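# Move paper-loaded cart through door into yellow bay

## Task

Bring the utility cart from its room through the spring-closing door into the next room and park it in the yellow-taped bay, with all four wheels fully inside the tape and none touching it. The box of copy paper must sit in the cart's top tray without overhanging any edge. The door must be closed at the end. One or both robots may be used, and no robot may topple or be left leaning, or the attempt fails.

## Robot and tools

Robots: r1 and r2 are identical Hello Robot Stretch 4 units. Each has an omni-wheel base, a lift running up a mast, an arm that telescopes forward, and a wrist with yaw, pitch and roll ahead of a two-finger gripper. Each is about 1.6 m tall, and its base rim lies within 0.23 m of the base origin.

Frames: the base frame sits on the floor under the base centre, with x forward, y left and z up, in metres. hand_pose, a point between the open fingertips, is given in this frame and may be slightly off. The odometry frame is the base frame as it was when the scene began. base_odometry counts wheel turns only, so slip shows up as travel; its heading is in rad, positive to the left. Each robot reports in its own frames, so only images, lidar_m and wrist_depth_mm show where the two robots are relative to each other.

move: its arguments are r1, r2, cameras and blocking. blocking must always be false, or the call is refused; the call returns in about half a second while the robots keep moving. Each robot's object may hold base, joints or both, plus optional speeds, pace and contact_limits; alternatively it holds only end_of_arm: "enable_torque", which reactivates any wrist or gripper motor that has cut out. A robot left out gets nothing new and carries on with what it was doing. A new move replaces only the targets it names.
- base: a relative offset from where the base last reported itself (or from where it is when the command arrives, if a move is still running). translate_m is forward (+) or back (-), -2 to 2 m; strafe_m is sideways, left positive, -2 to 2 m; rotate_rad spins on the spot, counter-clockwise positive, -3.2 to 3.2 rad. translate_m and strafe_m may be combined into one straight-line move; rotate_rad must be on its own.
- joints: absolute targets by name. lift_m 0 to 1.2 m; arm_m 0 to 0.55 m extension; wrist_yaw_rad -1.134 to 4.276 (0 ahead, positive left, 3.14 folded back); wrist_pitch_rad -1.117 to 4.259 (0 level, 1.57 pointing down); wrist_roll_rad -1.117 to 4.259 (positive clockwise seen from behind the gripper); gripper_m -0.038 to 0.141 m fingertip gap (reading may be off by up to 0.015). Targets outside a joint range are clipped and reported; other out-of-range values refuse the call.
- pace: "slow", "default", "fast" or "max". Base tops out at 0.1, 0.3, 0.4, 0.6 m/s (1 to 4 rad/s); a raised lift lowers base speed. speeds sets per-joint top speeds (not for the gripper).
- contact_limits: 0 (gentlest) to 1, default 0.5, only for arm_m, lift_m, translate_m, strafe_m, rotate_rad, and only next to that same command. A base limit persists until the next action naming base. When carrying a load upward, keep lift_m's limit at 0.15 or more for 1 kg, 0.3 or more for 2 kg.
- cameras: list of r1_head_camera, r1_head_left_camera, r1_head_right_camera, r1_wrist_camera, the r2 equivalents, or "all"; [] gives none.
No action lasts beyond 15 s; a move is cut after 14 s with time_out.

wait(seconds 0 to 10, cameras) lets the scene run and returns the full state, returning early once a commanded robot comes to rest. wait(0) shows how earlier moves stand in the "earlier move" line. stop(cameras) brakes everything and also re-brakes slack wheels. zoom_image(camera, region [x0,y0,x1,y1], at most 504 by 504 px) enlarges part of a camera's most recent image. finished_scene(scene) ends the current scene for good; scene is the current scene number, shown by a move with no action. The goal must hold without the robots afterwards.

Results: the "move" line lists each robot sent a motion with "done" or its worst status. Statuses: done (wheels turned the full amount, even with slip), moving, off_target, contact_stop (held back; that part goes slack), time_out, limit_stop_at_own_body, limit_stop_at_tilt (lean over 6 degrees; lift, arm and wheels go limp), torque_fault. Any uncommanded stop, or a refused call, cancels the later move, wait and finished_scene calls in the same reply. "as last shown" marks robots not named in the action. on_its_own reports uncommanded behaviour such as slack joints or odd servo current. lidar_m: 12 distances in 30-degree sectors, first straight ahead, counting counter-clockwise; "-" means nothing seen or nearer than 0.25 m. wrist_depth_mm: 7x7 grid of depths, 100 to 2000 mm. base_tilt in degrees (forward, right), with a fixed error up to about 3. A gap above about 0.1 rad between turned_by_wheels and turned_by_imu suggests a collision or slip. motor_effort is percent with peak in brackets; servo_current in mA.

Gripping: command a gap more than 0.015 below the object's width; about 0.06 below resists pulling. Use -0.02 or less to close behind a handle or bar. Neither gripper reading nor done confirms a hold; look for a rise in gripper servo_current.

Hazards: a firm press between the robots, including one gripper closing on the other's fingers, fails the scene; once bases touch, even millimetres more is a hard press. Travel differs between robots by up to about 3 cm per metre, which can tip robots sharing a load. More than 1 kg held with arm_m above 0.2 risks toppling while driving, turning or braking, especially at fast paces; strong pushes or pulls, with a high gripper, can also tip it. Self-collision stops occur with the gripper over the base and the lift low, with the wrist tilted up and rolled, or yaw plus pitch below about -1.1. Avoid drops, slams and hard hits. The simulation keeps running while you compose replies, so running moves continue meanwhile. Occasionally loose objects get a brief shove.

Each tool is called by a JSON object that holds its "method" and its "body", one argument or row to a line.

## Session

{"method": "move", "body": {

}}

Scene clock: 0.00 s.
r1.base_odometry: x=+0.000 y=+0.000 heading=+0.000
r1.turned_by_wheels: +0.000
r1.turned_by_imu: +0.000
r1.base_tilt: forward=-1.6 right=+1.3
r1.lidar_m: 1.92 2.25 3.81 1.93 0.97 0.84 0.83 0.93 0.77 0.76 0.93 1.59
r1.base_status: not commanded
r1.joint_positions: lift_m=+0.127 arm_m=+0.000 wrist_yaw_rad=+3.089 wrist_pitch_rad=+0.002 wrist_roll_rad=+0.000 gripper_m=+0.056
r1.joint_status: not commanded
r1.measured_speeds: all 0
r1.motor_effort: lift_m=+20 arm_m=-4 wheel_0=+0 wheel_1=+1 wheel_2=+1
r1.servo_current: wrist_yaw_rad=39 wrist_pitch_rad=46 wrist_roll_rad=65 gripper_m=39
r1.hand_pose: x=-0.1125 y=+0.1024 z=+0.3046 quat_wxyz=(+0.026, -0.001, +0.000, +1.000) (m; r1's base frame)
r1.wrist_depth_mm: 137 138 - - - - - / 113 139 - - - - - / 117 140 224 - - - - / 137 161 - - - - - / - - - - - - - / - - 191 - 187 - - / 842 759 750 788 788 732 768
r2.base_odometry: x=+0.000 y=+0.000 heading=+0.000
r2.turned_by_wheels: +0.000
r2.turned_by_imu: +0.000
r2.base_tilt: forward=-0.6 right=+0.1
r2.lidar_m: 2.02 1.45 1.40 1.49 2.01 2.22 2.34 3.17 1.60 3.62 2.59 2.46
r2.base_status: not commanded
r2.joint_positions: lift_m=+0.295 arm_m=+0.000 wrist_yaw_rad=+3.133 wrist_pitch_rad=+0.002 wrist_roll_rad=+0.000 gripper_m=+0.056
r2.joint_status: not commanded
r2.measured_speeds: all 0
r2.motor_effort: lift_m=+18 arm_m=-4 wheel_0=+0 wheel_1=-1 wheel_2=+0
r2.servo_current: wrist_yaw_rad=46 wrist_pitch_rad=39 wrist_roll_rad=46 gripper_m=59
r2.hand_pose: x=-0.1167 y=+0.0898 z=+0.4727 quat_wxyz=(+0.004, -0.001, +0.000, +1.000) (m; r2's base frame)
r2.wrist_depth_mm: - 140 - - - - - / - 126 150 - - - - / - 130 185 - - - - / 144 143 272 - - - - / 229 - - - - - - / 226 1576 196 1576 190 1618 1464 / 226 1060 1138 - - 1025 1060
pictures: r1_head_camera, r1_head_left_camera, r1_head_right_camera, r1_wrist_camera, r2_head_camera, r2_head_left_camera, r2_head_right_camera, r2_wrist_camera
Images, in order (width x height): r1_head_camera 420x560, r1_head_left_camera 420x672, r1_head_right_camera 420x672, r1_wrist_camera 616x392, r2_head_camera 420x560, r2_head_left_camera 420x672, r2_head_right_camera 420x672, r2_wrist_camera 616x392.

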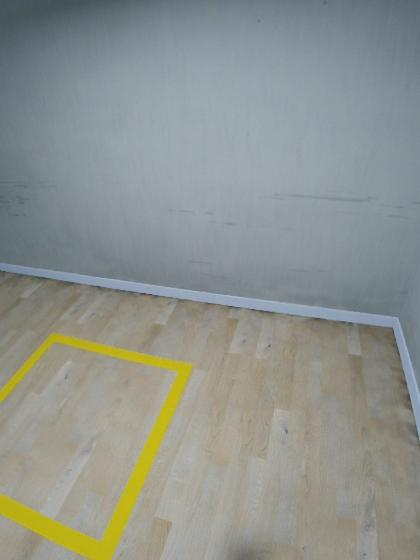

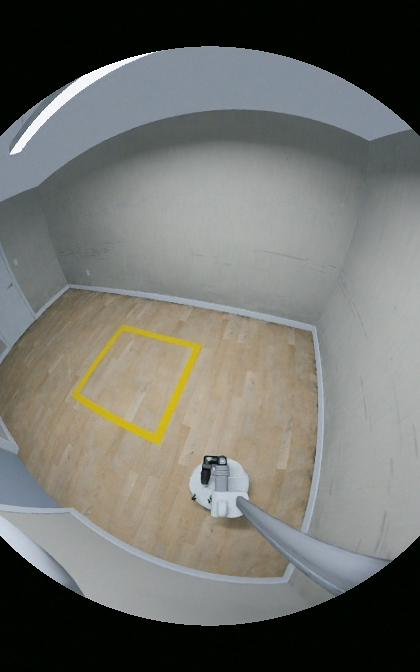

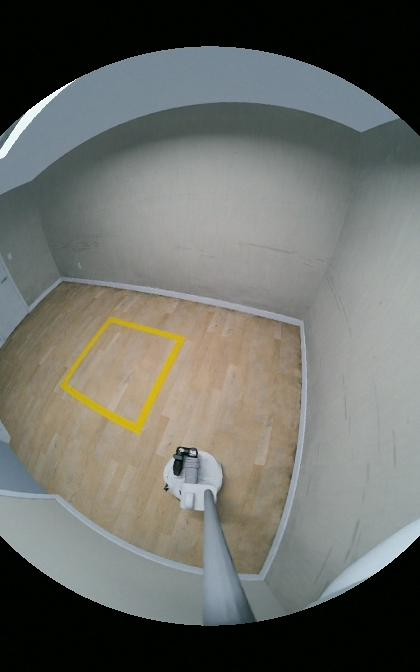

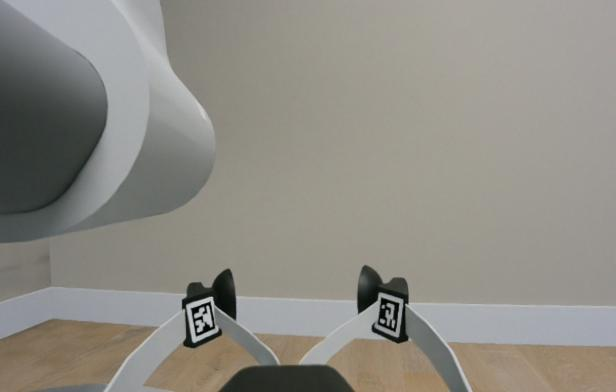

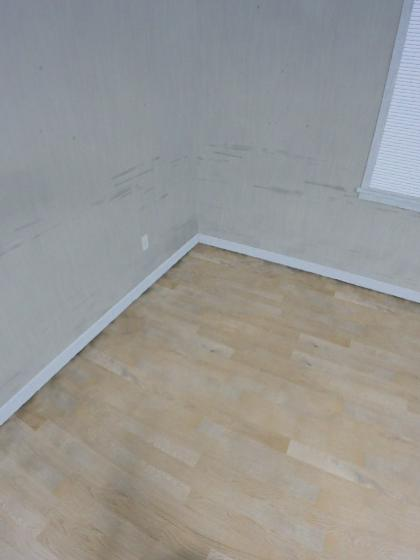

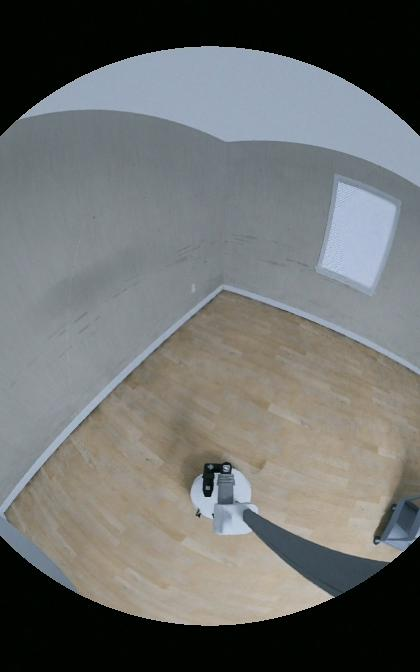

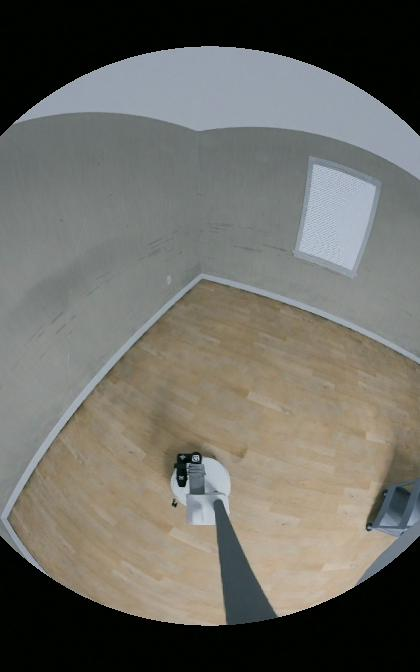

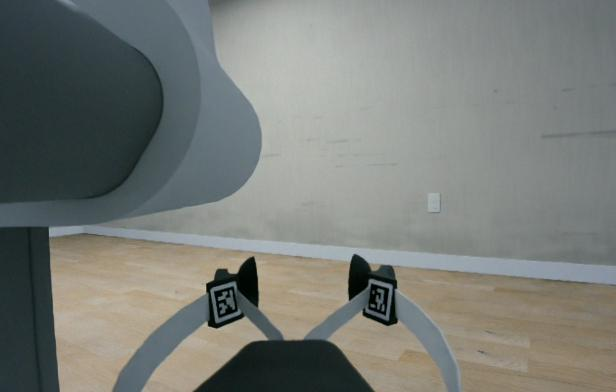

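{"method": "move", "body": {
  "blocking": false,
  "r1": {"base":{"rotate_rad":1.2}},
  "r2": {"base":{"rotate_rad":-1.6}}
}}

{"method": "wait", "body": {
  "seconds": 3
}}

{"method": "wait", "body": {
  "seconds": 1,
  "cameras": ["r1_head_camera","r1_head_left_camera","r2_head_camera","r2_head_left_camera","r2_head_right_camera"]
}}

Scene clock: 4.07 s.
move: r1 moving; r2 moving
r1.base_odometry: x=+0.000 y=+0.000 heading=+0.252
r1.turned_by_wheels: +0.252
r1.turned_by_imu: +0.252
r1.base_tilt: forward=-1.6 right=+1.2
r1.lidar_m: 1.98 2.71 3.66 1.25 0.89 0.80 0.87 0.80 0.77 0.82 1.11 1.92
r1.base_status: rotate_rad moving
r1.joint_positions: lift_m=+0.127 arm_m=+0.000 wrist_yaw_rad=+3.089 wrist_pitch_rad=+0.002 wrist_roll_rad=+0.000 gripper_m=+0.056
r1.joint_status: not commanded
r1.measured_speeds: translate_m=-0.001 strafe_m=-0.001 rotate_rad=+0.980 lift_m=+0.000 arm_m=+0.000 wrist_yaw_rad=+0.000 wrist_pitch_rad=+0.000 wrist_roll_rad=+0.000
r1.motor_effort: lift_m=+20(20) arm_m=-4(4) wheel_0=-8(9) wheel_1=-6(9) wheel_2=-7(7)
r1.servo_current: wrist_yaw_rad=59(59) wrist_pitch_rad=39(46) wrist_roll_rad=46(59) gripper_m=39(39)
r1.hand_pose: x=-0.1125 y=+0.1024 z=+0.3046 quat_wxyz=(+0.026, -0.001, +0.000, +1.000) (m; r1's base frame)
r1.wrist_depth_mm: 136 138 - - - - - / 113 139 - - - - - / 114 140 226 - - - - / 137 160 - - - - - / - - - - - - - / - 1060 190 - 187 - - / 778 750 750 798 750 699 732
r2.base_odometry: x=+0.000 y=+0.000 heading=-0.252
r2.turned_by_wheels: -0.252
r2.turned_by_imu: -0.244
r2.base_tilt: forward=-0.7 right=+0.1
r2.lidar_m: 2.52 1.62 1.40 1.40 1.67 2.23 2.24 2.64 1.59 1.63 2.93 2.49
r2.base_status: rotate_rad moving
r2.joint_positions: lift_m=+0.295 arm_m=+0.000 wrist_yaw_rad=+3.133 wrist_pitch_rad=+0.002 wrist_roll_rad=+0.000 gripper_m=+0.056
r2.joint_status: not commanded
r2.measured_speeds: translate_m=+0.000 strafe_m=+0.000 rotate_rad=-0.974 lift_m=+0.000 arm_m=+0.000 wrist_yaw_rad=+0.000 wrist_pitch_rad=+0.000 wrist_roll_rad=+0.000
r2.motor_effort: lift_m=+18(18) arm_m=-4(4) wheel_0=+8(9) wheel_1=+8(10) wheel_2=+9(11)
r2.servo_current: wrist_yaw_rad=33(52) wrist_pitch_rad=39(46) wrist_roll_rad=52(52) gripper_m=39(59)
r2.hand_pose: x=-0.1167 y=+0.0898 z=+0.4727 quat_wxyz=(+0.004, -0.001, +0.000, +1.000) (m; r2's base frame)
r2.wrist_depth_mm: - 141 - - - - - / - 127 150 - - - - / - 130 184 - - - - / 144 143 272 - - - - / 229 - - - - - - / 227 1576 196 1576 190 1661 1464 / 226 1060 1138 - - 1060 1060

Scene clock: 5.40 s.
earlier move: r1 done; r2 moving
r1.base_odometry: x=+0.000 y=+0.000 heading=+1.200
r1.turned_by_wheels: +0.948
r1.turned_by_imu: +0.953
r1.base_tilt: forward=-1.6 right=+1.3
r1.lidar_m: 3.90 1.54 0.93 0.82 0.85 0.82 0.77 0.75 1.00 1.89 1.97 2.45
r1.base_status: done
r1.joint_positions: lift_m=+0.127 arm_m=+0.000 wrist_yaw_rad=+3.089 wrist_pitch_rad=+0.002 wrist_roll_rad=+0.000 gripper_m=+0.056
r1.joint_status: not commanded
r1.measured_speeds: all 0
r1.motor_effort: lift_m=+20(20) arm_m=-4(4) wheel_0=-2(10) wheel_1=-2(9) wheel_2=+0(8)
r1.servo_current: wrist_yaw_rad=65(65) wrist_pitch_rad=39(52) wrist_roll_rad=59(65) gripper_m=39(46)
r1.hand_pose: x=-0.1125 y=+0.1024 z=+0.3046 quat_wxyz=(+0.026, -0.001, +0.000, +1.000) (m; r1's base frame)
r1.wrist_depth_mm: 136 139 - - - - - / 113 139 - - - - - / 117 139 229 - - - - / 137 162 - - - - - / - - - - - - - / - - 191 - 188 - - / 788 163 750 798 778 778 778
r2.base_odometry: x=+0.000 y=+0.000 heading=-1.599
r2.turned_by_wheels: -1.347
r2.turned_by_imu: -1.311
r2.base_tilt: forward=-0.7 right=+0.1
r2.lidar_m: 3.66 2.58 2.48 2.06 1.50 1.40 1.47 1.99 2.23 2.34 3.14 1.60
r2.base_status: rotate_rad moving
r2.joint_positions: lift_m=+0.295 arm_m=+0.000 wrist_yaw_rad=+3.133 wrist_pitch_rad=+0.002 wrist_roll_rad=+0.000 gripper_m=+0.056
r2.joint_status: not commanded
r2.measured_speeds: all 0
r2.motor_effort: lift_m=+18(18) arm_m=-4(4) wheel_0=+2(11) wheel_1=+3(11) wheel_2=+5(11)
r2.servo_current: wrist_yaw_rad=46(59) wrist_pitch_rad=33(46) wrist_roll_rad=46(52) gripper_m=46(59)
r2.hand_pose: x=-0.1167 y=+0.0898 z=+0.4727 quat_wxyz=(+0.004, -0.001, +0.000, +1.000) (m; r2's base frame)
r2.wrist_depth_mm: - 140 - - - - - / - 126 141 - - - - / - 129 184 - - - - / 144 144 227 - - - - / 230 - - - - - - / 227 1576 195 1336 190 - - / 226 1042 1138 - - 1025 1060
wait: 1.33 of 3 s (r1 has come to rest)

Scene clock: 5.67 s.
earlier move: r2 done
r1.base_odometry: x=+0.000 y=+0.000 heading=+1.200
r1.turned_by_wheels: +0.000
r1.turned_by_imu: +0.000
r1.base_tilt: forward=-1.6 right=+1.3
r1.lidar_m: 3.92 1.56 0.92 0.84 0.86 0.85 0.76 0.80 1.01 1.92 1.94 2.48
r1.base_status: done
r1.joint_positions: lift_m=+0.127 arm_m=+0.000 wrist_yaw_rad=+3.089 wrist_pitch_rad=+0.002 wrist_roll_rad=+0.000 gripper_m=+0.056
r1.joint_status: not commanded
r1.measured_speeds: all 0
r1.motor_effort: lift_m=+20(20) arm_m=-4(4) wheel_0=-1(10) wheel_1=-1(9) wheel_2=+0(8)
r1.servo_current: wrist_yaw_rad=65(65) wrist_pitch_rad=52(52) wrist_roll_rad=59(65) gripper_m=39(46)
r1.hand_pose: x=-0.1125 y=+0.1024 z=+0.3046 quat_wxyz=(+0.026, -0.001, +0.000, +1.000) (m; r1's base frame)
r1.wrist_depth_mm: 136 139 - - - - - / 113 139 - - - - - / 118 139 229 - - - - / 137 162 - - - - - / - - - - - - - / - - 190 - 187 - - / 788 163 750 788 798 788 768
r2.base_odometry: x=+0.000 y=+0.000 heading=-1.599
r2.turned_by_wheels: +0.000
r2.turned_by_imu: +0.000
r2.base_tilt: forward=-0.7 right=+0.0
r2.lidar_m: 3.69 2.62 2.47 2.04 1.47 1.41 1.46 1.99 2.24 2.30 3.11 1.60
r2.base_status: done
r2.joint_positions: lift_m=+0.295 arm_m=+0.000 wrist_yaw_rad=+3.133 wrist_pitch_rad=+0.002 wrist_roll_rad=+0.000 gripper_m=+0.056
r2.joint_status: not commanded
r2.measured_speeds: all 0
r2.motor_effort: lift_m=+18(18) arm_m=-4(4) wheel_0=+5(11) wheel_1=+3(11) wheel_2=+5(11)
r2.servo_current: wrist_yaw_rad=39(59) wrist_pitch_rad=39(46) wrist_roll_rad=39(52) gripper_m=46(59)
r2.hand_pose: x=-0.1167 y=+0.0898 z=+0.4727 quat_wxyz=(+0.004, -0.001, +0.000, +1.000) (m; r2's base frame)
r2.wrist_depth_mm: - 140 - - - - - / - 126 142 - - - - / - 130 185 - - - - / 144 144 226 - - - - / 229 - - - - - - / 227 1576 196 1308 190 - - / 226 1060 1160 - - 1042 1060
wait: 0.27 of 1 s (r2 has come to rest)
pictures: r1_head_camera, r1_head_left_camera, r2_head_camera, r2_head_left_camera, r2_head_right_camera
Images, in order (width x height): r1_head_camera 420x560, r1_head_left_camera 420x672, r2_head_camera 420x560, r2_head_left_camera 420x672, r2_head_right_camera 420x672.

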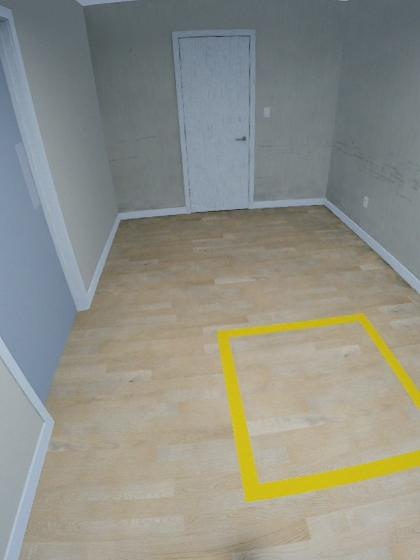

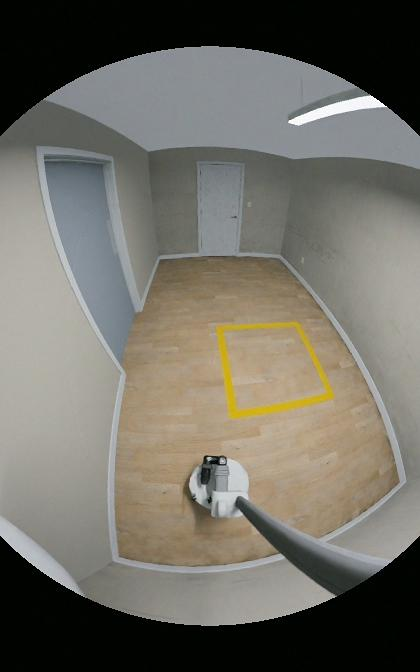

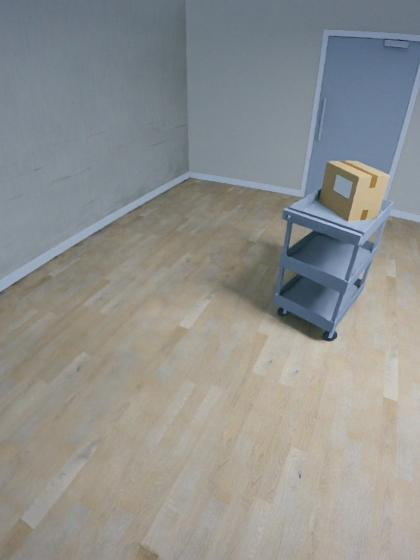

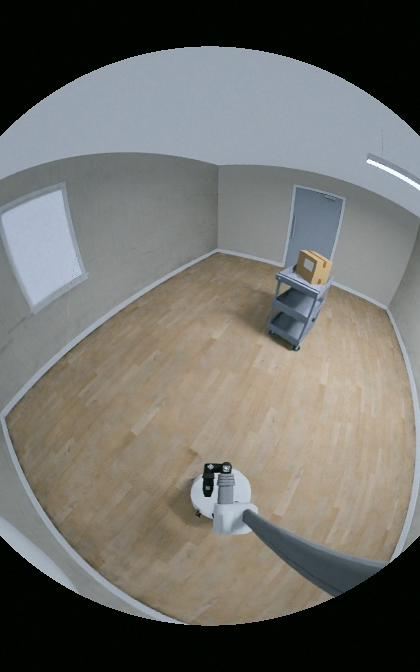

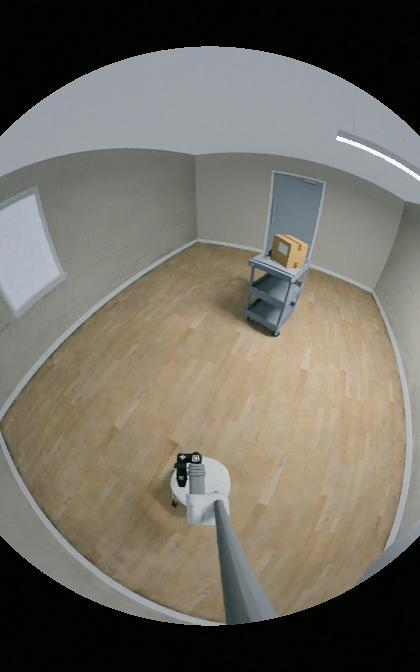

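{"method": "zoom_image", "body": {
  "camera": "r2_head_camera",
  "region": [240, 0, 420, 360]
}}

{"method": "zoom_image", "body": {
  "camera": "r1_head_left_camera",
  "region": [20, 100, 260, 460]
}}

{"method": "zoom_image", "body": {
  "camera": "r2_head_right_camera",
  "region": [180, 120, 420, 360]
}}

Scaled by 1.400 from the camera's 420x560 image, which has a finer 1200x1600 frame.

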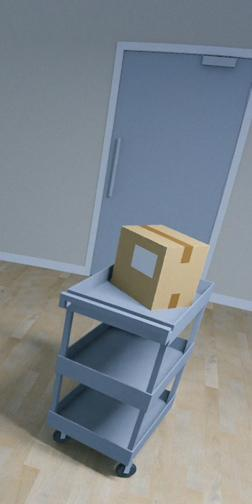

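Scaled by 1.400 from the camera's 420x672 image, which has a finer 600x960 frame.

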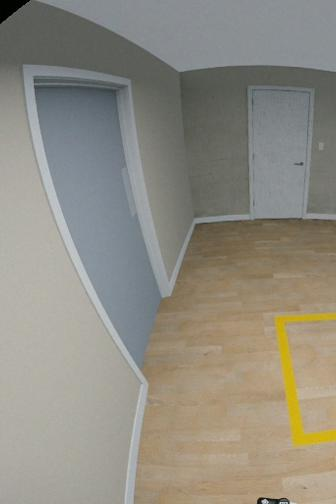

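Scaled by 2.100 from the camera's 420x672 image, which has a finer 600x960 frame.

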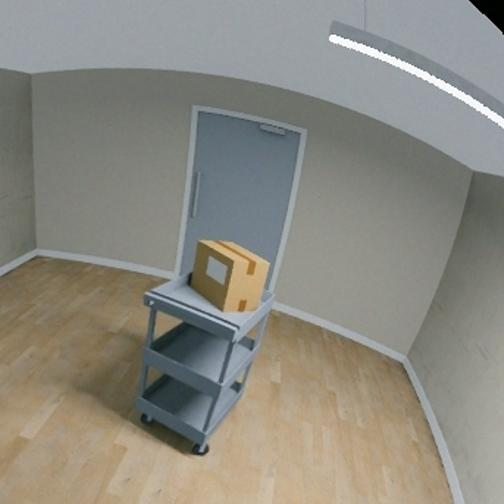

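{"method": "move", "body": {
  "blocking": false,
  "r1": {"base":{"rotate_rad":0.37}},
  "r2": {"base":{"rotate_rad":-0.45},"joints":{"lift_m":0.9}}
}}

{"method": "wait", "body": {
  "seconds": 4
}}

{"method": "wait", "body": {
  "seconds": 4,
  "cameras": ["r1_head_camera","r1_head_left_camera","r2_head_camera","r2_head_left_camera","r2_head_right_camera"]
}}

{"method": "zoom_image", "body": {
  "camera": "r2_head_camera",
  "region": [0, 0, 420, 450]
}}

Scene clock: 31.50 s.
move: r1 moving; r2 moving
r1.base_odometry: x=+0.000 y=+0.000 heading=+1.443
r1.turned_by_wheels: +0.243
r1.turned_by_imu: +0.244
r1.base_tilt: forward=-1.6 right=+1.2
r1.lidar_m: 2.38 1.10 0.84 0.83 0.92 0.80 0.77 0.84 1.31 1.92 2.09 3.13
r1.base_status: rotate_rad moving
r1.joint_positions: lift_m=+0.127 arm_m=+0.000 wrist_yaw_rad=+3.089 wrist_pitch_rad=+0.002 wrist_roll_rad=+0.000 gripper_m=+0.056
r1.joint_status: not commanded
r1.measured_speeds: translate_m=+0.000 strafe_m=-0.002 rotate_rad=+0.763 lift_m=+0.000 arm_m=+0.000 wrist_yaw_rad=+0.000 wrist_pitch_rad=+0.000 wrist_roll_rad=+0.000
r1.motor_effort: lift_m=+20(20) arm_m=-4(4) wheel_0=-7(9) wheel_1=-2(9) wheel_2=-4(7)
r1.servo_current: wrist_yaw_rad=46(52) wrist_pitch_rad=39(46) wrist_roll_rad=65(65) gripper_m=39(46)
r1.hand_pose: x=-0.1125 y=+0.1024 z=+0.3046 quat_wxyz=(+0.026, -0.001, +0.000, +1.000) (m; r1's base frame)
r1.wrist_depth_mm: 136 139 - - - - - / 113 139 - - - - - / 118 139 229 - - - - / 137 162 - - - - - / - - - - - - - / - - 190 - 188 - - / 788 699 750 143 750 778 820
r2.base_odometry: x=+0.000 y=+0.000 heading=-1.850
r2.turned_by_wheels: -0.251
r2.turned_by_imu: -0.244
r2.base_tilt: forward=-0.7 right=+0.1
r2.lidar_m: 1.62 2.92 2.50 2.51 1.61 1.41 1.42 1.67 2.20 2.24 2.58 1.59
r2.base_status: rotate_rad moving
r2.joint_positions: lift_m=+0.333 arm_m=+0.000 wrist_yaw_rad=+3.133 wrist_pitch_rad=+0.002 wrist_roll_rad=+0.000 gripper_m=+0.056
r2.joint_status: lift_m moving
r2.measured_speeds: translate_m=+0.001 strafe_m=+0.000 rotate_rad=-0.931 lift_m=+0.146 arm_m=+0.000 wrist_yaw_rad=+0.000 wrist_pitch_rad=+0.000 wrist_roll_rad=+0.000
r2.motor_effort: lift_m=+26(26) arm_m=-4(4) wheel_0=+6(10) wheel_1=+8(9) wheel_2=+8(11)
r2.servo_current: wrist_yaw_rad=46(52) wrist_pitch_rad=39(46) wrist_roll_rad=52(59) gripper_m=46(52)
r2.hand_pose: x=-0.1167 y=+0.0898 z=+0.5104 quat_wxyz=(+0.004, -0.001, +0.000, +1.000) (m; r2's base frame)
r2.wrist_depth_mm: - 141 - - - - - / - 126 141 - - - - / - 129 185 - - - - / 144 144 207 - - - - / 229 - - - - - - / 227 1618 192 171 190 - - / 227 1118 1229 - - 1098 1118

Scene clock: 32.17 s.
earlier move: r1 done; r2 moving
r1.base_odometry: x=+0.000 y=+0.000 heading=+1.570
r1.turned_by_wheels: +0.127
r1.turned_by_imu: +0.128
r1.base_tilt: forward=-1.6 right=+1.3
r1.lidar_m: 2.00 1.01 0.84 0.84 0.90 0.78 0.78 0.90 1.56 1.93 2.21 3.74
r1.base_status: done
r1.joint_positions: lift_m=+0.127 arm_m=+0.000 wrist_yaw_rad=+3.089 wrist_pitch_rad=+0.002 wrist_roll_rad=+0.000 gripper_m=+0.056
r1.joint_status: not commanded
r1.measured_speeds: all 0
r1.motor_effort: lift_m=+20(20) arm_m=-4(4) wheel_0=-1(9) wheel_1=-2(9) wheel_2=+0(7)
r1.servo_current: wrist_yaw_rad=59(65) wrist_pitch_rad=46(52) wrist_roll_rad=33(65) gripper_m=39(46)
r1.hand_pose: x=-0.1125 y=+0.1024 z=+0.3046 quat_wxyz=(+0.026, -0.001, +0.000, +1.000) (m; r1's base frame)
r1.wrist_depth_mm: 136 139 - - - - - / 113 139 - - - - - / 117 140 229 - - - - / 137 162 - - - - - / - - - - - - - / - - 190 - 187 - - / 842 759 750 143 741 691 768
r2.base_odometry: x=+0.000 y=+0.000 heading=-2.048
r2.turned_by_wheels: -0.198
r2.turned_by_imu: -0.193
r2.base_tilt: forward=-0.7 right=+0.1
r2.lidar_m: 1.60 3.37 2.55 2.49 1.92 1.46 1.40 1.49 2.14 2.23 2.38 3.40
r2.base_status: rotate_rad moving
r2.joint_positions: lift_m=+0.496 arm_m=+0.000 wrist_yaw_rad=+3.133 wrist_pitch_rad=+0.002 wrist_roll_rad=+0.000 gripper_m=+0.056
r2.joint_status: lift_m moving
r2.measured_speeds: translate_m=+0.000 strafe_m=+0.000 rotate_rad=+0.000 lift_m=+0.300 arm_m=+0.000 wrist_yaw_rad=+0.000 wrist_pitch_rad=+0.000 wrist_roll_rad=+0.000
r2.motor_effort: lift_m=+23(26) arm_m=-4(4) wheel_0=+3(10) wheel_1=+4(9) wheel_2=+5(11)
r2.servo_current: wrist_yaw_rad=52(59) wrist_pitch_rad=39(46) wrist_roll_rad=46(59) gripper_m=46(52)
r2.hand_pose: x=-0.1167 y=+0.0898 z=+0.6734 quat_wxyz=(+0.004, -0.001, +0.000, +1.000) (m; r2's base frame)
r2.wrist_depth_mm: - 140 - - - - - / - 126 142 - - - - / - 129 184 - - - - / 144 143 207 - - - - / 220 - - - - - - / 220 - 189 - 189 - - / 225 1366 1430 - - - 1336
wait: 0.67 of 4 s (r1 has come to rest)

Scene clock: 34.30 s.
earlier move: r2 done
r1.base_odometry: x=+0.000 y=+0.000 heading=+1.570
r1.turned_by_wheels: +0.000
r1.turned_by_imu: +0.000
r1.base_tilt: forward=-1.6 right=+1.3
r1.lidar_m: 1.97 1.01 0.83 0.83 0.92 0.77 0.78 0.88 1.57 1.95 2.22 3.78
r1.base_status: done
r1.joint_positions: lift_m=+0.127 arm_m=+0.000 wrist_yaw_rad=+3.089 wrist_pitch_rad=+0.002 wrist_roll_rad=+0.000 gripper_m=+0.056
r1.joint_status: not commanded
r1.measured_speeds: all 0
r1.motor_effort: lift_m=+20(20) arm_m=-4(4) wheel_0=-1(9) wheel_1=-1(9) wheel_2=+1(7)
r1.servo_current: wrist_yaw_rad=52(72) wrist_pitch_rad=39(52) wrist_roll_rad=52(65) gripper_m=52(52)
r1.hand_pose: x=-0.1125 y=+0.1024 z=+0.3046 quat_wxyz=(+0.026, -0.001, +0.000, +1.000) (m; r1's base frame)
r1.wrist_depth_mm: 136 138 - - - - - / 113 139 - - - - - / 118 139 229 - - - - / 137 161 - - - - - / - - - - - - - / - - 190 - 187 - - / 831 750 750 143 741 699 768
r2.base_odometry: x=+0.000 y=+0.000 heading=-2.048
r2.turned_by_wheels: +0.000
r2.turned_by_imu: +0.000
r2.base_tilt: forward=-0.7 right=+0.1
r2.lidar_m: 1.60 3.39 2.52 2.48 1.90 1.46 1.42 1.51 2.19 2.23 2.36 3.40
r2.base_status: done
r2.joint_positions: lift_m=+0.900 arm_m=+0.000 wrist_yaw_rad=+3.133 wrist_pitch_rad=+0.002 wrist_roll_rad=+0.000 gripper_m=+0.056
r2.joint_status: all done
r2.measured_speeds: all 0
r2.motor_effort: lift_m=+21(26) arm_m=-4(4) wheel_0=+5(10) wheel_1=+3(9) wheel_2=+5(11)
r2.servo_current: wrist_yaw_rad=33(65) wrist_pitch_rad=39(46) wrist_roll_rad=52(59) gripper_m=52(52)
r2.hand_pose: x=-0.1167 y=+0.0898 z=+1.0775 quat_wxyz=(+0.004, -0.001, +0.000, +1.000) (m; r2's base frame)
r2.wrist_depth_mm: - 141 - - - - - / - 126 142 - - - - / - 129 185 - - - - / 144 143 217 - - - - / 219 - - - - - - / 220 - 190 - 188 - - / 225 - - - - - -
wait: 2.13 of 4 s (r2 has come to rest)
pictures: r1_head_camera, r1_head_left_camera, r2_head_camera, r2_head_left_camera, r2_head_right_camera
Images, in order (width x height): r1_head_camera 420x560, r1_head_left_camera 420x672, r2_head_camera 420x560, r2_head_left_camera 420x672, r2_head_right_camera 420x672.

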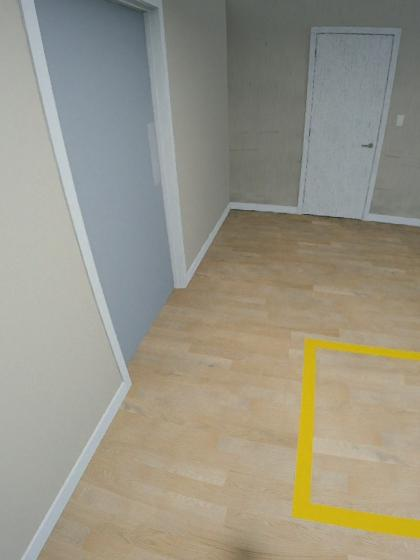

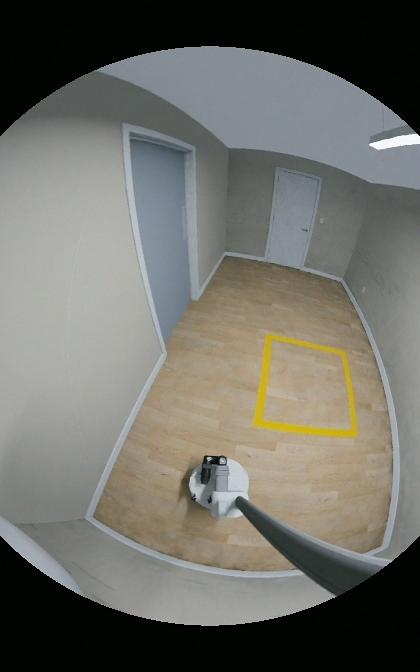

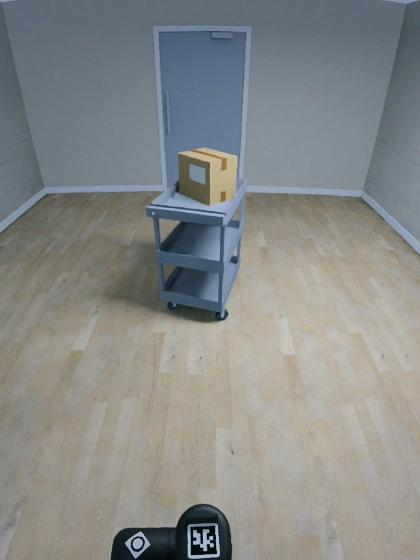

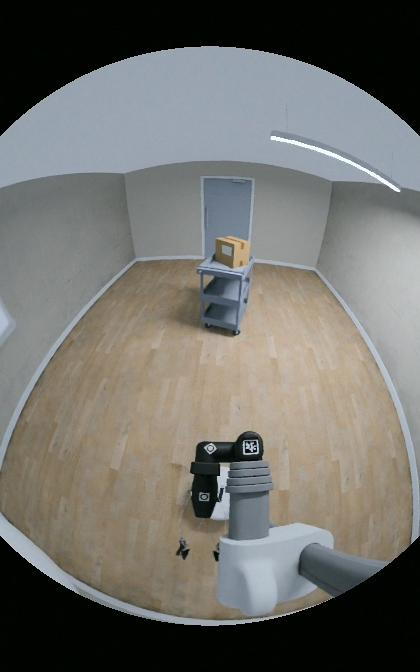

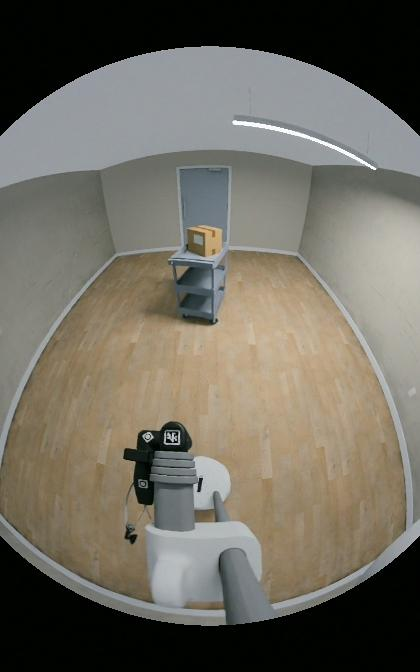

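Scaled by 1.120 from the camera's 420x560 image, which has a finer 1200x1600 frame.

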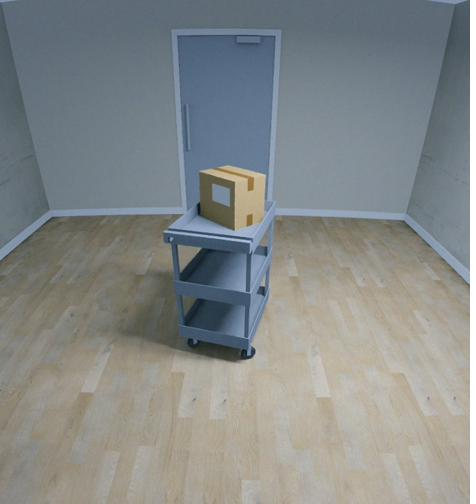

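{"method": "move", "body": {
  "blocking": false,
  "r1": {"base":{"rotate_rad":-0.15}},
  "r2": {"base":{"translate_m":0.7}}
}}

{"method": "wait", "body": {
  "seconds": 2
}}

{"method": "move", "body": {
  "blocking": false,
  "r1": {"base":{"translate_m":1.4}}
}}

{"method": "wait", "body": {
  "seconds": 4
}}

{"method": "wait", "body": {
  "seconds": 6,
  "cameras": ["r1_head_left_camera","r1_head_camera","r2_head_camera","r2_head_left_camera"]
}}

{"method": "zoom_image", "body": {
  "camera": "r2_head_camera",
  "region": [80, 60, 340, 500]
}}

Scene clock: 54.37 s.
move: r1 moving; r2 moving
r1.base_odometry: x=+0.000 y=+0.000 heading=+1.422
r1.turned_by_wheels: -0.147
r1.turned_by_imu: -0.148
r1.base_tilt: forward=-1.6 right=+1.3
r1.lidar_m: 2.49 1.10 0.86 0.85 0.90 0.78 0.76 0.85 1.23 1.92 2.06 3.03
r1.base_status: rotate_rad moving
r1.joint_positions: lift_m=+0.127 arm_m=+0.000 wrist_yaw_rad=+3.089 wrist_pitch_rad=+0.002 wrist_roll_rad=+0.000 gripper_m=+0.056
r1.joint_status: not commanded
r1.measured_speeds: translate_m=+0.000 strafe_m=+0.001 rotate_rad=-0.123 lift_m=+0.000 arm_m=+0.000 wrist_yaw_rad=+0.000 wrist_pitch_rad=+0.000 wrist_roll_rad=+0.000
r1.motor_effort: lift_m=+20(20) arm_m=-4(4) wheel_0=+2(7) wheel_1=+1(7) wheel_2=+2(7)
r1.servo_current: wrist_yaw_rad=46(65) wrist_pitch_rad=46(52) wrist_roll_rad=46(78) gripper_m=39(52)
r1.hand_pose: x=-0.1125 y=+0.1024 z=+0.3046 quat_wxyz=(+0.026, -0.001, +0.000, +1.000) (m; r1's base frame)
r1.wrist_depth_mm: 137 138 - - - - - / 113 139 - - - - - / 118 140 229 - - - - / 137 162 - - - - - / - - - - - - - / - - 190 - 187 - - / 788 707 750 143 750 741 820
r2.base_odometry: x=-0.014 y=-0.028 heading=-2.048
r2.turned_by_wheels: +0.000
r2.turned_by_imu: +0.001
r2.base_tilt: forward=-0.7 right=+0.0
r2.lidar_m: 1.59 3.39 2.57 2.48 1.96 1.48 1.43 1.54 2.20 2.21 2.35 3.40
r2.base_status: translate_m moving
r2.joint_positions: lift_m=+0.900 arm_m=+0.000 wrist_yaw_rad=+3.133 wrist_pitch_rad=+0.002 wrist_roll_rad=+0.000 gripper_m=+0.056
r2.joint_status: not commanded
r2.measured_speeds: translate_m=+0.122 strafe_m=-0.001 rotate_rad=-0.001 lift_m=+0.000 arm_m=+0.000 wrist_yaw_rad=+0.000 wrist_pitch_rad=+0.000 wrist_roll_rad=+0.000
r2.motor_effort: lift_m=+21(21) arm_m=-4(4) wheel_0=+6(9) wheel_1=+7(9) wheel_2=-11(12)
r2.servo_current: wrist_yaw_rad=59(59) wrist_pitch_rad=39(46) wrist_roll_rad=52(59) gripper_m=59(59)
r2.hand_pose: x=-0.1167 y=+0.0898 z=+1.0775 quat_wxyz=(+0.004, -0.001, +0.000, +1.000) (m; r2's base frame)
r2.wrist_depth_mm: - 141 - - - - - / - 125 148 - - - - / - 129 190 - - - - / 144 144 213 - - - - / 220 - - - - - - / 218 - 189 - 187 - - / 224 - - - - - -

Scene clock: 54.70 s.
earlier move: r1 done; r2 moving
r1.base_odometry: x=+0.000 y=+0.000 heading=+1.420
r1.turned_by_wheels: -0.002
r1.turned_by_imu: -0.002
r1.base_tilt: forward=-1.5 right=+1.3
r1.lidar_m: 2.53 1.14 0.87 0.83 0.91 0.80 0.77 0.84 1.28 1.92 2.07 3.05
r1.base_status: done
r1.joint_positions: lift_m=+0.127 arm_m=+0.000 wrist_yaw_rad=+3.089 wrist_pitch_rad=+0.002 wrist_roll_rad=+0.000 gripper_m=+0.056
r1.joint_status: not commanded
r1.measured_speeds: all 0
r1.motor_effort: lift_m=+20(20) arm_m=-4(4) wheel_0=+3(7) wheel_1=+2(7) wheel_2=+2(7)
r1.servo_current: wrist_yaw_rad=52(65) wrist_pitch_rad=39(52) wrist_roll_rad=59(78) gripper_m=39(52)
r1.hand_pose: x=-0.1125 y=+0.1024 z=+0.3046 quat_wxyz=(+0.026, -0.001, +0.000, +1.000) (m; r1's base frame)
r1.wrist_depth_mm: 136 139 - - - - - / 113 139 - - - - - / 118 140 229 - - - - / 137 162 - - - - - / - - - - - - - / - - 190 - 187 - - / 798 699 741 143 741 741 809
r2.base_odometry: x=-0.040 y=-0.077 heading=-2.048
r2.turned_by_wheels: +0.000
r2.turned_by_imu: +0.000
r2.base_tilt: forward=-0.7 right=+0.1
r2.lidar_m: 1.51 3.37 2.57 2.47 2.04 1.54 1.48 1.61 2.27 2.22 2.38 3.40
r2.base_status: translate_m moving
r2.joint_positions: lift_m=+0.900 arm_m=+0.000 wrist_yaw_rad=+3.133 wrist_pitch_rad=+0.002 wrist_roll_rad=+0.000 gripper_m=+0.056
r2.joint_status: not commanded
r2.measured_speeds: translate_m=+0.207 strafe_m=+0.000 rotate_rad=+0.001 lift_m=+0.000 arm_m=+0.000 wrist_yaw_rad=+0.000 wrist_pitch_rad=+0.000 wrist_roll_rad=+0.000
r2.motor_effort: lift_m=+21(21) arm_m=-4(4) wheel_0=+3(11) wheel_1=+6(9) wheel_2=-14(14)
r2.servo_current: wrist_yaw_rad=46(59) wrist_pitch_rad=39(46) wrist_roll_rad=52(59) gripper_m=52(59)
r2.hand_pose: x=-0.1167 y=+0.0898 z=+1.0775 quat_wxyz=(+0.004, -0.001, +0.000, +1.000) (m; r2's base frame)
r2.wrist_depth_mm: - 140 - - - - - / - 124 146 - - - - / - 128 189 - - - - / 144 143 211 - - - - / 220 - - - - - - / 217 - 189 - 188 - - / 223 - - - - - -
wait: 0.33 of 2 s (r1 has come to rest)

Scene clock: 55.20 s.
earlier move: r2 moving
move: r1 moving
r1.base_odometry: x=+0.005 y=+0.031 heading=+1.420
r1.turned_by_wheels: +0.000
r1.turned_by_imu: +0.000
r1.base_tilt: forward=-1.6 right=+1.3
r1.lidar_m: 2.52 1.12 0.87 0.81 0.91 0.83 0.79 0.87 1.35 1.91 2.07 3.06
r1.base_status: translate_m moving
r1.joint_positions: lift_m=+0.127 arm_m=+0.000 wrist_yaw_rad=+3.089 wrist_pitch_rad=+0.002 wrist_roll_rad=+0.000 gripper_m=+0.056
r1.joint_status: not commanded
r1.measured_speeds: translate_m=+0.123 strafe_m=+0.001 rotate_rad=+0.000 lift_m=+0.000 arm_m=+0.000 wrist_yaw_rad=+0.000 wrist_pitch_rad=+0.000 wrist_roll_rad=+0.000
r1.motor_effort: lift_m=+20(20) arm_m=-4(4) wheel_0=+7(8) wheel_1=+6(7) wheel_2=-9(9)
r1.servo_current: wrist_yaw_rad=46(52) wrist_pitch_rad=46(52) wrist_roll_rad=52(59) gripper_m=39(46)
r1.hand_pose: x=-0.1125 y=+0.1024 z=+0.3046 quat_wxyz=(+0.026, -0.001, +0.000, +1.000) (m; r1's base frame)
r1.wrist_depth_mm: 136 138 - - - - - / 113 139 - - - - - / 117 139 225 - - - - / 137 162 - - - - - / - - - - - - - / - - 191 - 187 - - / 842 750 759 798 798 778 831
r2.base_odometry: x=-0.101 y=-0.196 heading=-2.048
r2.turned_by_wheels: +0.000
r2.turned_by_imu: +0.000
r2.base_tilt: forward=-0.7 right=+0.0
r2.lidar_m: 1.40 3.34 2.53 2.46 2.23 1.69 1.61 1.71 2.32 2.23 2.39 3.40
r2.base_status: translate_m moving
r2.joint_positions: lift_m=+0.900 arm_m=+0.000 wrist_yaw_rad=+3.133 wrist_pitch_rad=+0.002 wrist_roll_rad=+0.000 gripper_m=+0.056
r2.joint_status: not commanded
r2.measured_speeds: translate_m=+0.300 strafe_m=+0.000 rotate_rad=+0.004 lift_m=+0.000 arm_m=+0.000 wrist_yaw_rad=+0.000 wrist_pitch_rad=+0.000 wrist_roll_rad=+0.000
r2.motor_effort: lift_m=+21(21) arm_m=-4(4) wheel_0=+5(12) wheel_1=+7(8) wheel_2=-9(14)
r2.servo_current: wrist_yaw_rad=52(52) wrist_pitch_rad=39(46) wrist_roll_rad=52(52) gripper_m=46(52)
r2.hand_pose: x=-0.1167 y=+0.0898 z=+1.0775 quat_wxyz=(+0.004, -0.001, +0.000, +1.000) (m; r2's base frame)
r2.wrist_depth_mm: - 140 - - - - - / - 124 145 - - - - / - 128 188 - - - - / 144 143 210 - - - - / 220 - - - - - - / 216 - 189 - 187 - - / 222 - - - - - -

Scene clock: 57.70 s.
earlier move: r1 moving; r2 done
r1.base_odometry: x=+0.108 y=+0.713 heading=+1.420
r1.turned_by_wheels: +0.000
r1.turned_by_imu: +0.000
r1.base_tilt: forward=-1.6 right=+1.2
r1.lidar_m: 2.31 1.15 0.80 0.78 0.83 1.24 1.49 1.59 2.04 2.00 2.14 3.15
r1.base_status: translate_m moving
r1.joint_positions: lift_m=+0.127 arm_m=+0.000 wrist_yaw_rad=+3.089 wrist_pitch_rad=+0.002 wrist_roll_rad=+0.000 gripper_m=+0.056
r1.joint_status: not commanded
r1.measured_speeds: translate_m=+0.300 strafe_m=+0.001 rotate_rad=-0.004 lift_m=+0.000 arm_m=+0.000 wrist_yaw_rad=+0.000 wrist_pitch_rad=+0.000 wrist_roll_rad=+0.000
r1.motor_effort: lift_m=+20(20) arm_m=-4(4) wheel_0=+4(8) wheel_1=+3(8) wheel_2=-4(10)
r1.servo_current: wrist_yaw_rad=39(72) wrist_pitch_rad=46(52) wrist_roll_rad=52(65) gripper_m=39(52)
r1.hand_pose: x=-0.1125 y=+0.1024 z=+0.3046 quat_wxyz=(+0.026, -0.001, +0.000, +1.000) (m; r1's base frame)
r1.wrist_depth_mm: 136 138 - - - - - / 112 139 - - - - - / 116 139 221 - - - - / 137 159 - - - - - / - - - - - - - / 1182 1205 193 1182 187 1160 1025 / 842 759 750 809 788 768 798
r2.base_odometry: x=-0.321 y=-0.622 heading=-2.048
r2.turned_by_wheels: +0.000
r2.turned_by_imu: +0.001
r2.base_tilt: forward=-0.7 right=+0.1
r2.lidar_m: 0.91 3.34 2.53 2.44 2.63 2.18 2.10 2.23 2.34 2.27 2.41 3.43
r2.base_status: done
r2.joint_positions: lift_m=+0.900 arm_m=+0.000 wrist_yaw_rad=+3.133 wrist_pitch_rad=+0.002 wrist_roll_rad=+0.000 gripper_m=+0.056
r2.joint_status: not commanded
r2.measured_speeds: all 0
r2.motor_effort: lift_m=+21(21) arm_m=-4(4) wheel_0=+2(12) wheel_1=+3(8) wheel_2=-3(14)
r2.servo_current: wrist_yaw_rad=52(59) wrist_pitch_rad=46(46) wrist_roll_rad=52(59) gripper_m=52(52)
r2.hand_pose: x=-0.1167 y=+0.0898 z=+1.0775 quat_wxyz=(+0.004, -0.001, +0.000, +1.000) (m; r2's base frame)
r2.wrist_depth_mm: - 141 - - - - - / - 126 148 - - - - / - 129 192 - - - - / 144 144 268 - - - - / 229 - - - - - - / 226 - 196 - 191 - - / 224 - - - - - -
wait: 2.50 of 4 s (r2 has come to rest)

Scene clock: 60.87 s.
earlier move: r1 done
r1.base_odometry: x=+0.210 y=+1.384 heading=+1.420
r1.turned_by_wheels: +0.000
r1.turned_by_imu: +0.000
r1.base_tilt: forward=-1.6 right=+1.3
r1.lidar_m: 2.16 1.00 0.82 0.78 0.77 1.15 2.15 2.35 2.13 2.07 2.22 2.58
r1.base_status: done
r1.joint_positions: lift_m=+0.127 arm_m=+0.000 wrist_yaw_rad=+3.089 wrist_pitch_rad=+0.002 wrist_roll_rad=+0.000 gripper_m=+0.056
r1.joint_status: not commanded
r1.measured_speeds: all 0
r1.motor_effort: lift_m=+20(20) arm_m=-4(4) wheel_0=+1(8) wheel_1=+1(8) wheel_2=+1(10)
r1.servo_current: wrist_yaw_rad=46(72) wrist_pitch_rad=46(52) wrist_roll_rad=59(72) gripper_m=39(52)
r1.hand_pose: x=-0.1125 y=+0.1024 z=+0.3046 quat_wxyz=(+0.026, -0.001, +0.000, +1.000) (m; r1's base frame)
r1.wrist_depth_mm: 136 138 - - - - - / 113 139 - - - - - / 118 139 272 - - - - / 137 162 - - - - - / 1921 - - - - - - / 1160 1205 193 1229 187 1138 - / 798 163 759 809 788 788 778
r2.base_odometry: x=-0.321 y=-0.622 heading=-2.048
r2.turned_by_wheels: +0.000
r2.turned_by_imu: +0.000
r2.base_tilt: forward=-0.7 right=+0.1
r2.lidar_m: 0.91 3.35 2.55 2.45 2.64 2.16 2.09 2.24 2.33 2.27 2.38 3.46
r2.base_status: done
r2.joint_positions: lift_m=+0.900 arm_m=+0.000 wrist_yaw_rad=+3.133 wrist_pitch_rad=+0.002 wrist_roll_rad=+0.000 gripper_m=+0.056
r2.joint_status: not commanded
r2.measured_speeds: all 0
r2.motor_effort: lift_m=+21(21) arm_m=-4(4) wheel_0=+3(12) wheel_1=+3(8) wheel_2=-4(14)
r2.servo_current: wrist_yaw_rad=39(59) wrist_pitch_rad=39(46) wrist_roll_rad=39(65) gripper_m=46(59)
r2.hand_pose: x=-0.1167 y=+0.0898 z=+1.0775 quat_wxyz=(+0.004, -0.001, +0.000, +1.000) (m; r2's base frame)
r2.wrist_depth_mm: - 141 - - - - - / - 126 149 - - - - / - 129 192 - - - - / 144 144 268 - - - - / 229 - - - - - - / 227 - 196 - 192 - - / 224 - - - - - -
wait: 3.17 of 6 s (r1 has come to rest)
pictures: r1_head_camera, r1_head_left_camera, r2_head_camera, r2_head_left_camera
Images, in order (width x height): r1_head_camera 420x560, r1_head_left_camera 420x672, r2_head_camera 420x560, r2_head_left_camera 420x672.

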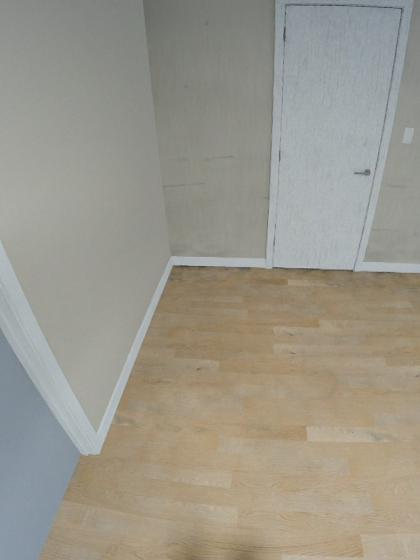

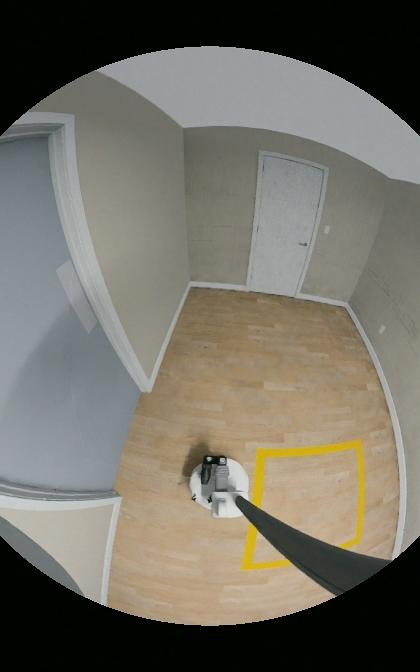

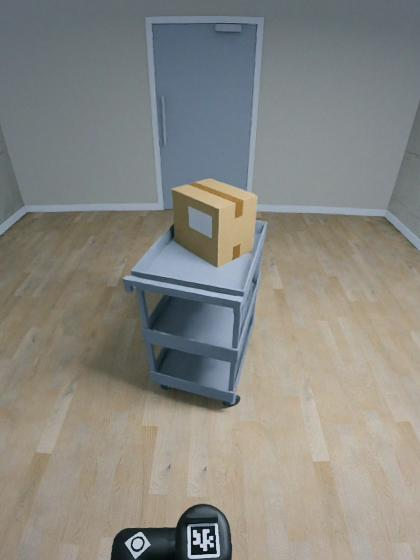

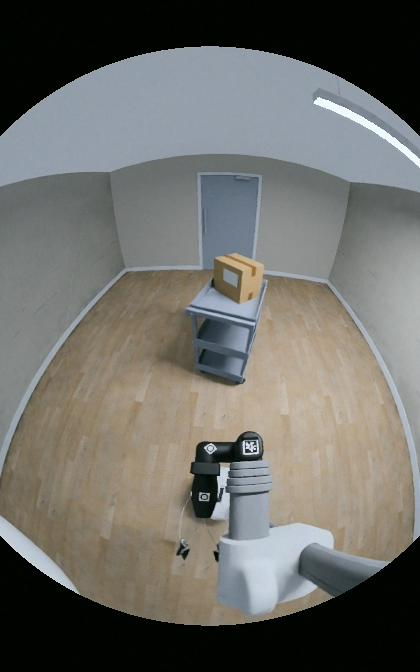

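Scaled by 1.145 from the camera's 420x560 image, which has a finer 1200x1600 frame.

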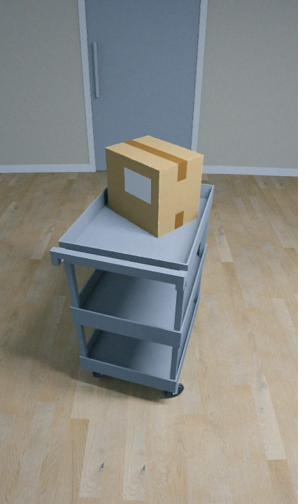

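{"method": "move", "body": {
  "blocking": false,
  "r1": {"base":{"rotate_rad":1.57}}
}}

{"method": "wait", "body": {
  "seconds": 4,
  "cameras": ["r1_head_camera","r1_head_left_camera","r1_head_right_camera"]
}}

Scene clock: 72.67 s.
move: r1 moving
r1.base_odometry: x=+0.210 y=+1.384 heading=+1.672
r1.turned_by_wheels: +0.252
r1.turned_by_imu: +0.252
r1.base_tilt: forward=-1.6 right=+1.3
r1.lidar_m: 1.31 0.89 0.79 0.78 0.87 1.74 2.18 2.32 2.08 2.09 2.54 2.52
r1.base_status: rotate_rad moving
r1.joint_positions: lift_m=+0.127 arm_m=+0.000 wrist_yaw_rad=+3.089 wrist_pitch_rad=+0.002 wrist_roll_rad=+0.000 gripper_m=+0.056
r1.joint_status: not commanded
r1.measured_speeds: translate_m=+0.002 strafe_m=+0.000 rotate_rad=+0.972 lift_m=+0.000 arm_m=+0.000 wrist_yaw_rad=+0.000 wrist_pitch_rad=+0.000 wrist_roll_rad=+0.000
r1.motor_effort: lift_m=+20(20) arm_m=-4(4) wheel_0=-6(9) wheel_1=-6(7) wheel_2=-7(7)
r1.servo_current: wrist_yaw_rad=46(59) wrist_pitch_rad=39(52) wrist_roll_rad=39(59) gripper_m=39(46)
r1.hand_pose: x=-0.1125 y=+0.1024 z=+0.3046 quat_wxyz=(+0.026, -0.001, +0.000, +1.000) (m; r1's base frame)
r1.wrist_depth_mm: 137 138 - - - - - / 113 139 - - - - - / 118 140 272 - - - - / 137 162 - - - - - / 1983 - - - - - - / 1308 1182 193 1182 187 1160 1138 / 831 741 741 788 788 778 809
r2: as last shown
r2.base_tilt: forward=-0.6 right=+0.1
r2.lidar_m: 0.92 3.35 2.55 2.44 2.62 2.16 2.10 2.23 2.32 2.27 2.42 3.46
r2.motor_effort: lift_m=+21(21) arm_m=-4(4) wheel_0=+3(3) wheel_1=+2(3) wheel_2=-4(4)
r2.servo_current: wrist_yaw_rad=39(46) wrist_pitch_rad=39(46) wrist_roll_rad=52(52) gripper_m=39(52)
r2.wrist_depth_mm: - 140 - - - - - / - 126 149 - - - - / - 129 191 - - - - / 144 144 270 - - - - / 229 - - - - - - / 226 - 196 - 192 - - / 225 - - - - - -

Scene clock: 74.23 s.
earlier move: r1 done
r1.base_odometry: x=+0.210 y=+1.384 heading=+2.990
r1.turned_by_wheels: +1.318
r1.turned_by_imu: +1.325
r1.base_tilt: forward=-1.6 right=+1.3
r1.lidar_m: 0.79 0.78 1.14 2.16 2.32 2.09 2.03 2.19 2.61 2.23 1.01 0.82
r1.base_status: done
r1.joint_positions: lift_m=+0.127 arm_m=+0.000 wrist_yaw_rad=+3.089 wrist_pitch_rad=+0.002 wrist_roll_rad=+0.000 gripper_m=+0.056
r1.joint_status: not commanded
r1.measured_speeds: all 0
r1.motor_effort: lift_m=+20(20) arm_m=-4(4) wheel_0=-3(10) wheel_1=-1(10) wheel_2=-2(8)
r1.servo_current: wrist_yaw_rad=46(65) wrist_pitch_rad=39(52) wrist_roll_rad=46(59) gripper_m=39(46)
r1.hand_pose: x=-0.1125 y=+0.1024 z=+0.3046 quat_wxyz=(+0.026, -0.001, +0.000, +1.000) (m; r1's base frame)
r1.wrist_depth_mm: 136 138 - - - - - / 114 139 - - - - - / 118 140 274 - - - - / 137 161 - - - - - / 1921 - - - - - - / 1182 1182 193 1182 187 1138 1229 / 842 750 750 798 798 768 768
r2.base_odometry: x=-0.321 y=-0.622 heading=-2.048
r2.turned_by_wheels: +0.000
r2.turned_by_imu: +0.000
r2.base_tilt: forward=-0.7 right=+0.1
r2.lidar_m: 0.93 3.36 2.55 2.44 2.65 2.16 2.09 2.24 2.34 2.24 2.40 3.48
r2.base_status: not commanded
r2.joint_positions: lift_m=+0.900 arm_m=+0.000 wrist_yaw_rad=+3.133 wrist_pitch_rad=+0.002 wrist_roll_rad=+0.000 gripper_m=+0.056
r2.joint_status: not commanded
r2.measured_speeds: all 0
r2.motor_effort: lift_m=+21(21) arm_m=-4(4) wheel_0=+2(3) wheel_1=+2(3) wheel_2=-4(4)
r2.servo_current: wrist_yaw_rad=52(59) wrist_pitch_rad=39(46) wrist_roll_rad=59(65) gripper_m=46(59)
r2.hand_pose: x=-0.1167 y=+0.0898 z=+1.0775 quat_wxyz=(+0.004, -0.001, +0.000, +1.000) (m; r2's base frame)
r2.wrist_depth_mm: - 140 - - - - - / - 126 149 - - - - / - 129 191 - - - - / 144 144 270 - - - - / 229 - - - - - - / 226 - 196 - 191 - - / 224 - - - - - -
wait: 1.57 of 4 s (r1 has come to rest)
pictures: r1_head_camera, r1_head_left_camera, r1_head_right_camera
Images, in order (width x height): r1_head_camera 420x560, r1_head_left_camera 420x672, r1_head_right_camera 420x672.

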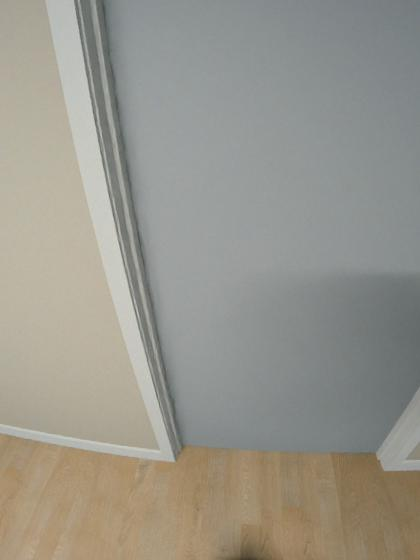

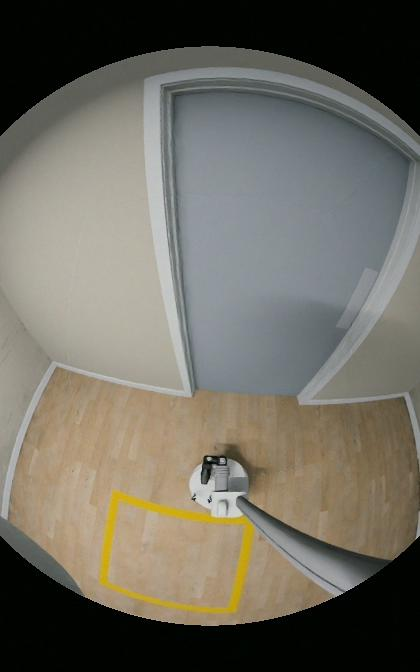

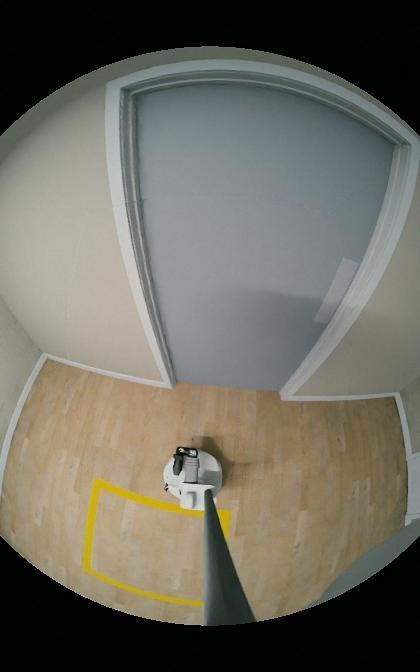

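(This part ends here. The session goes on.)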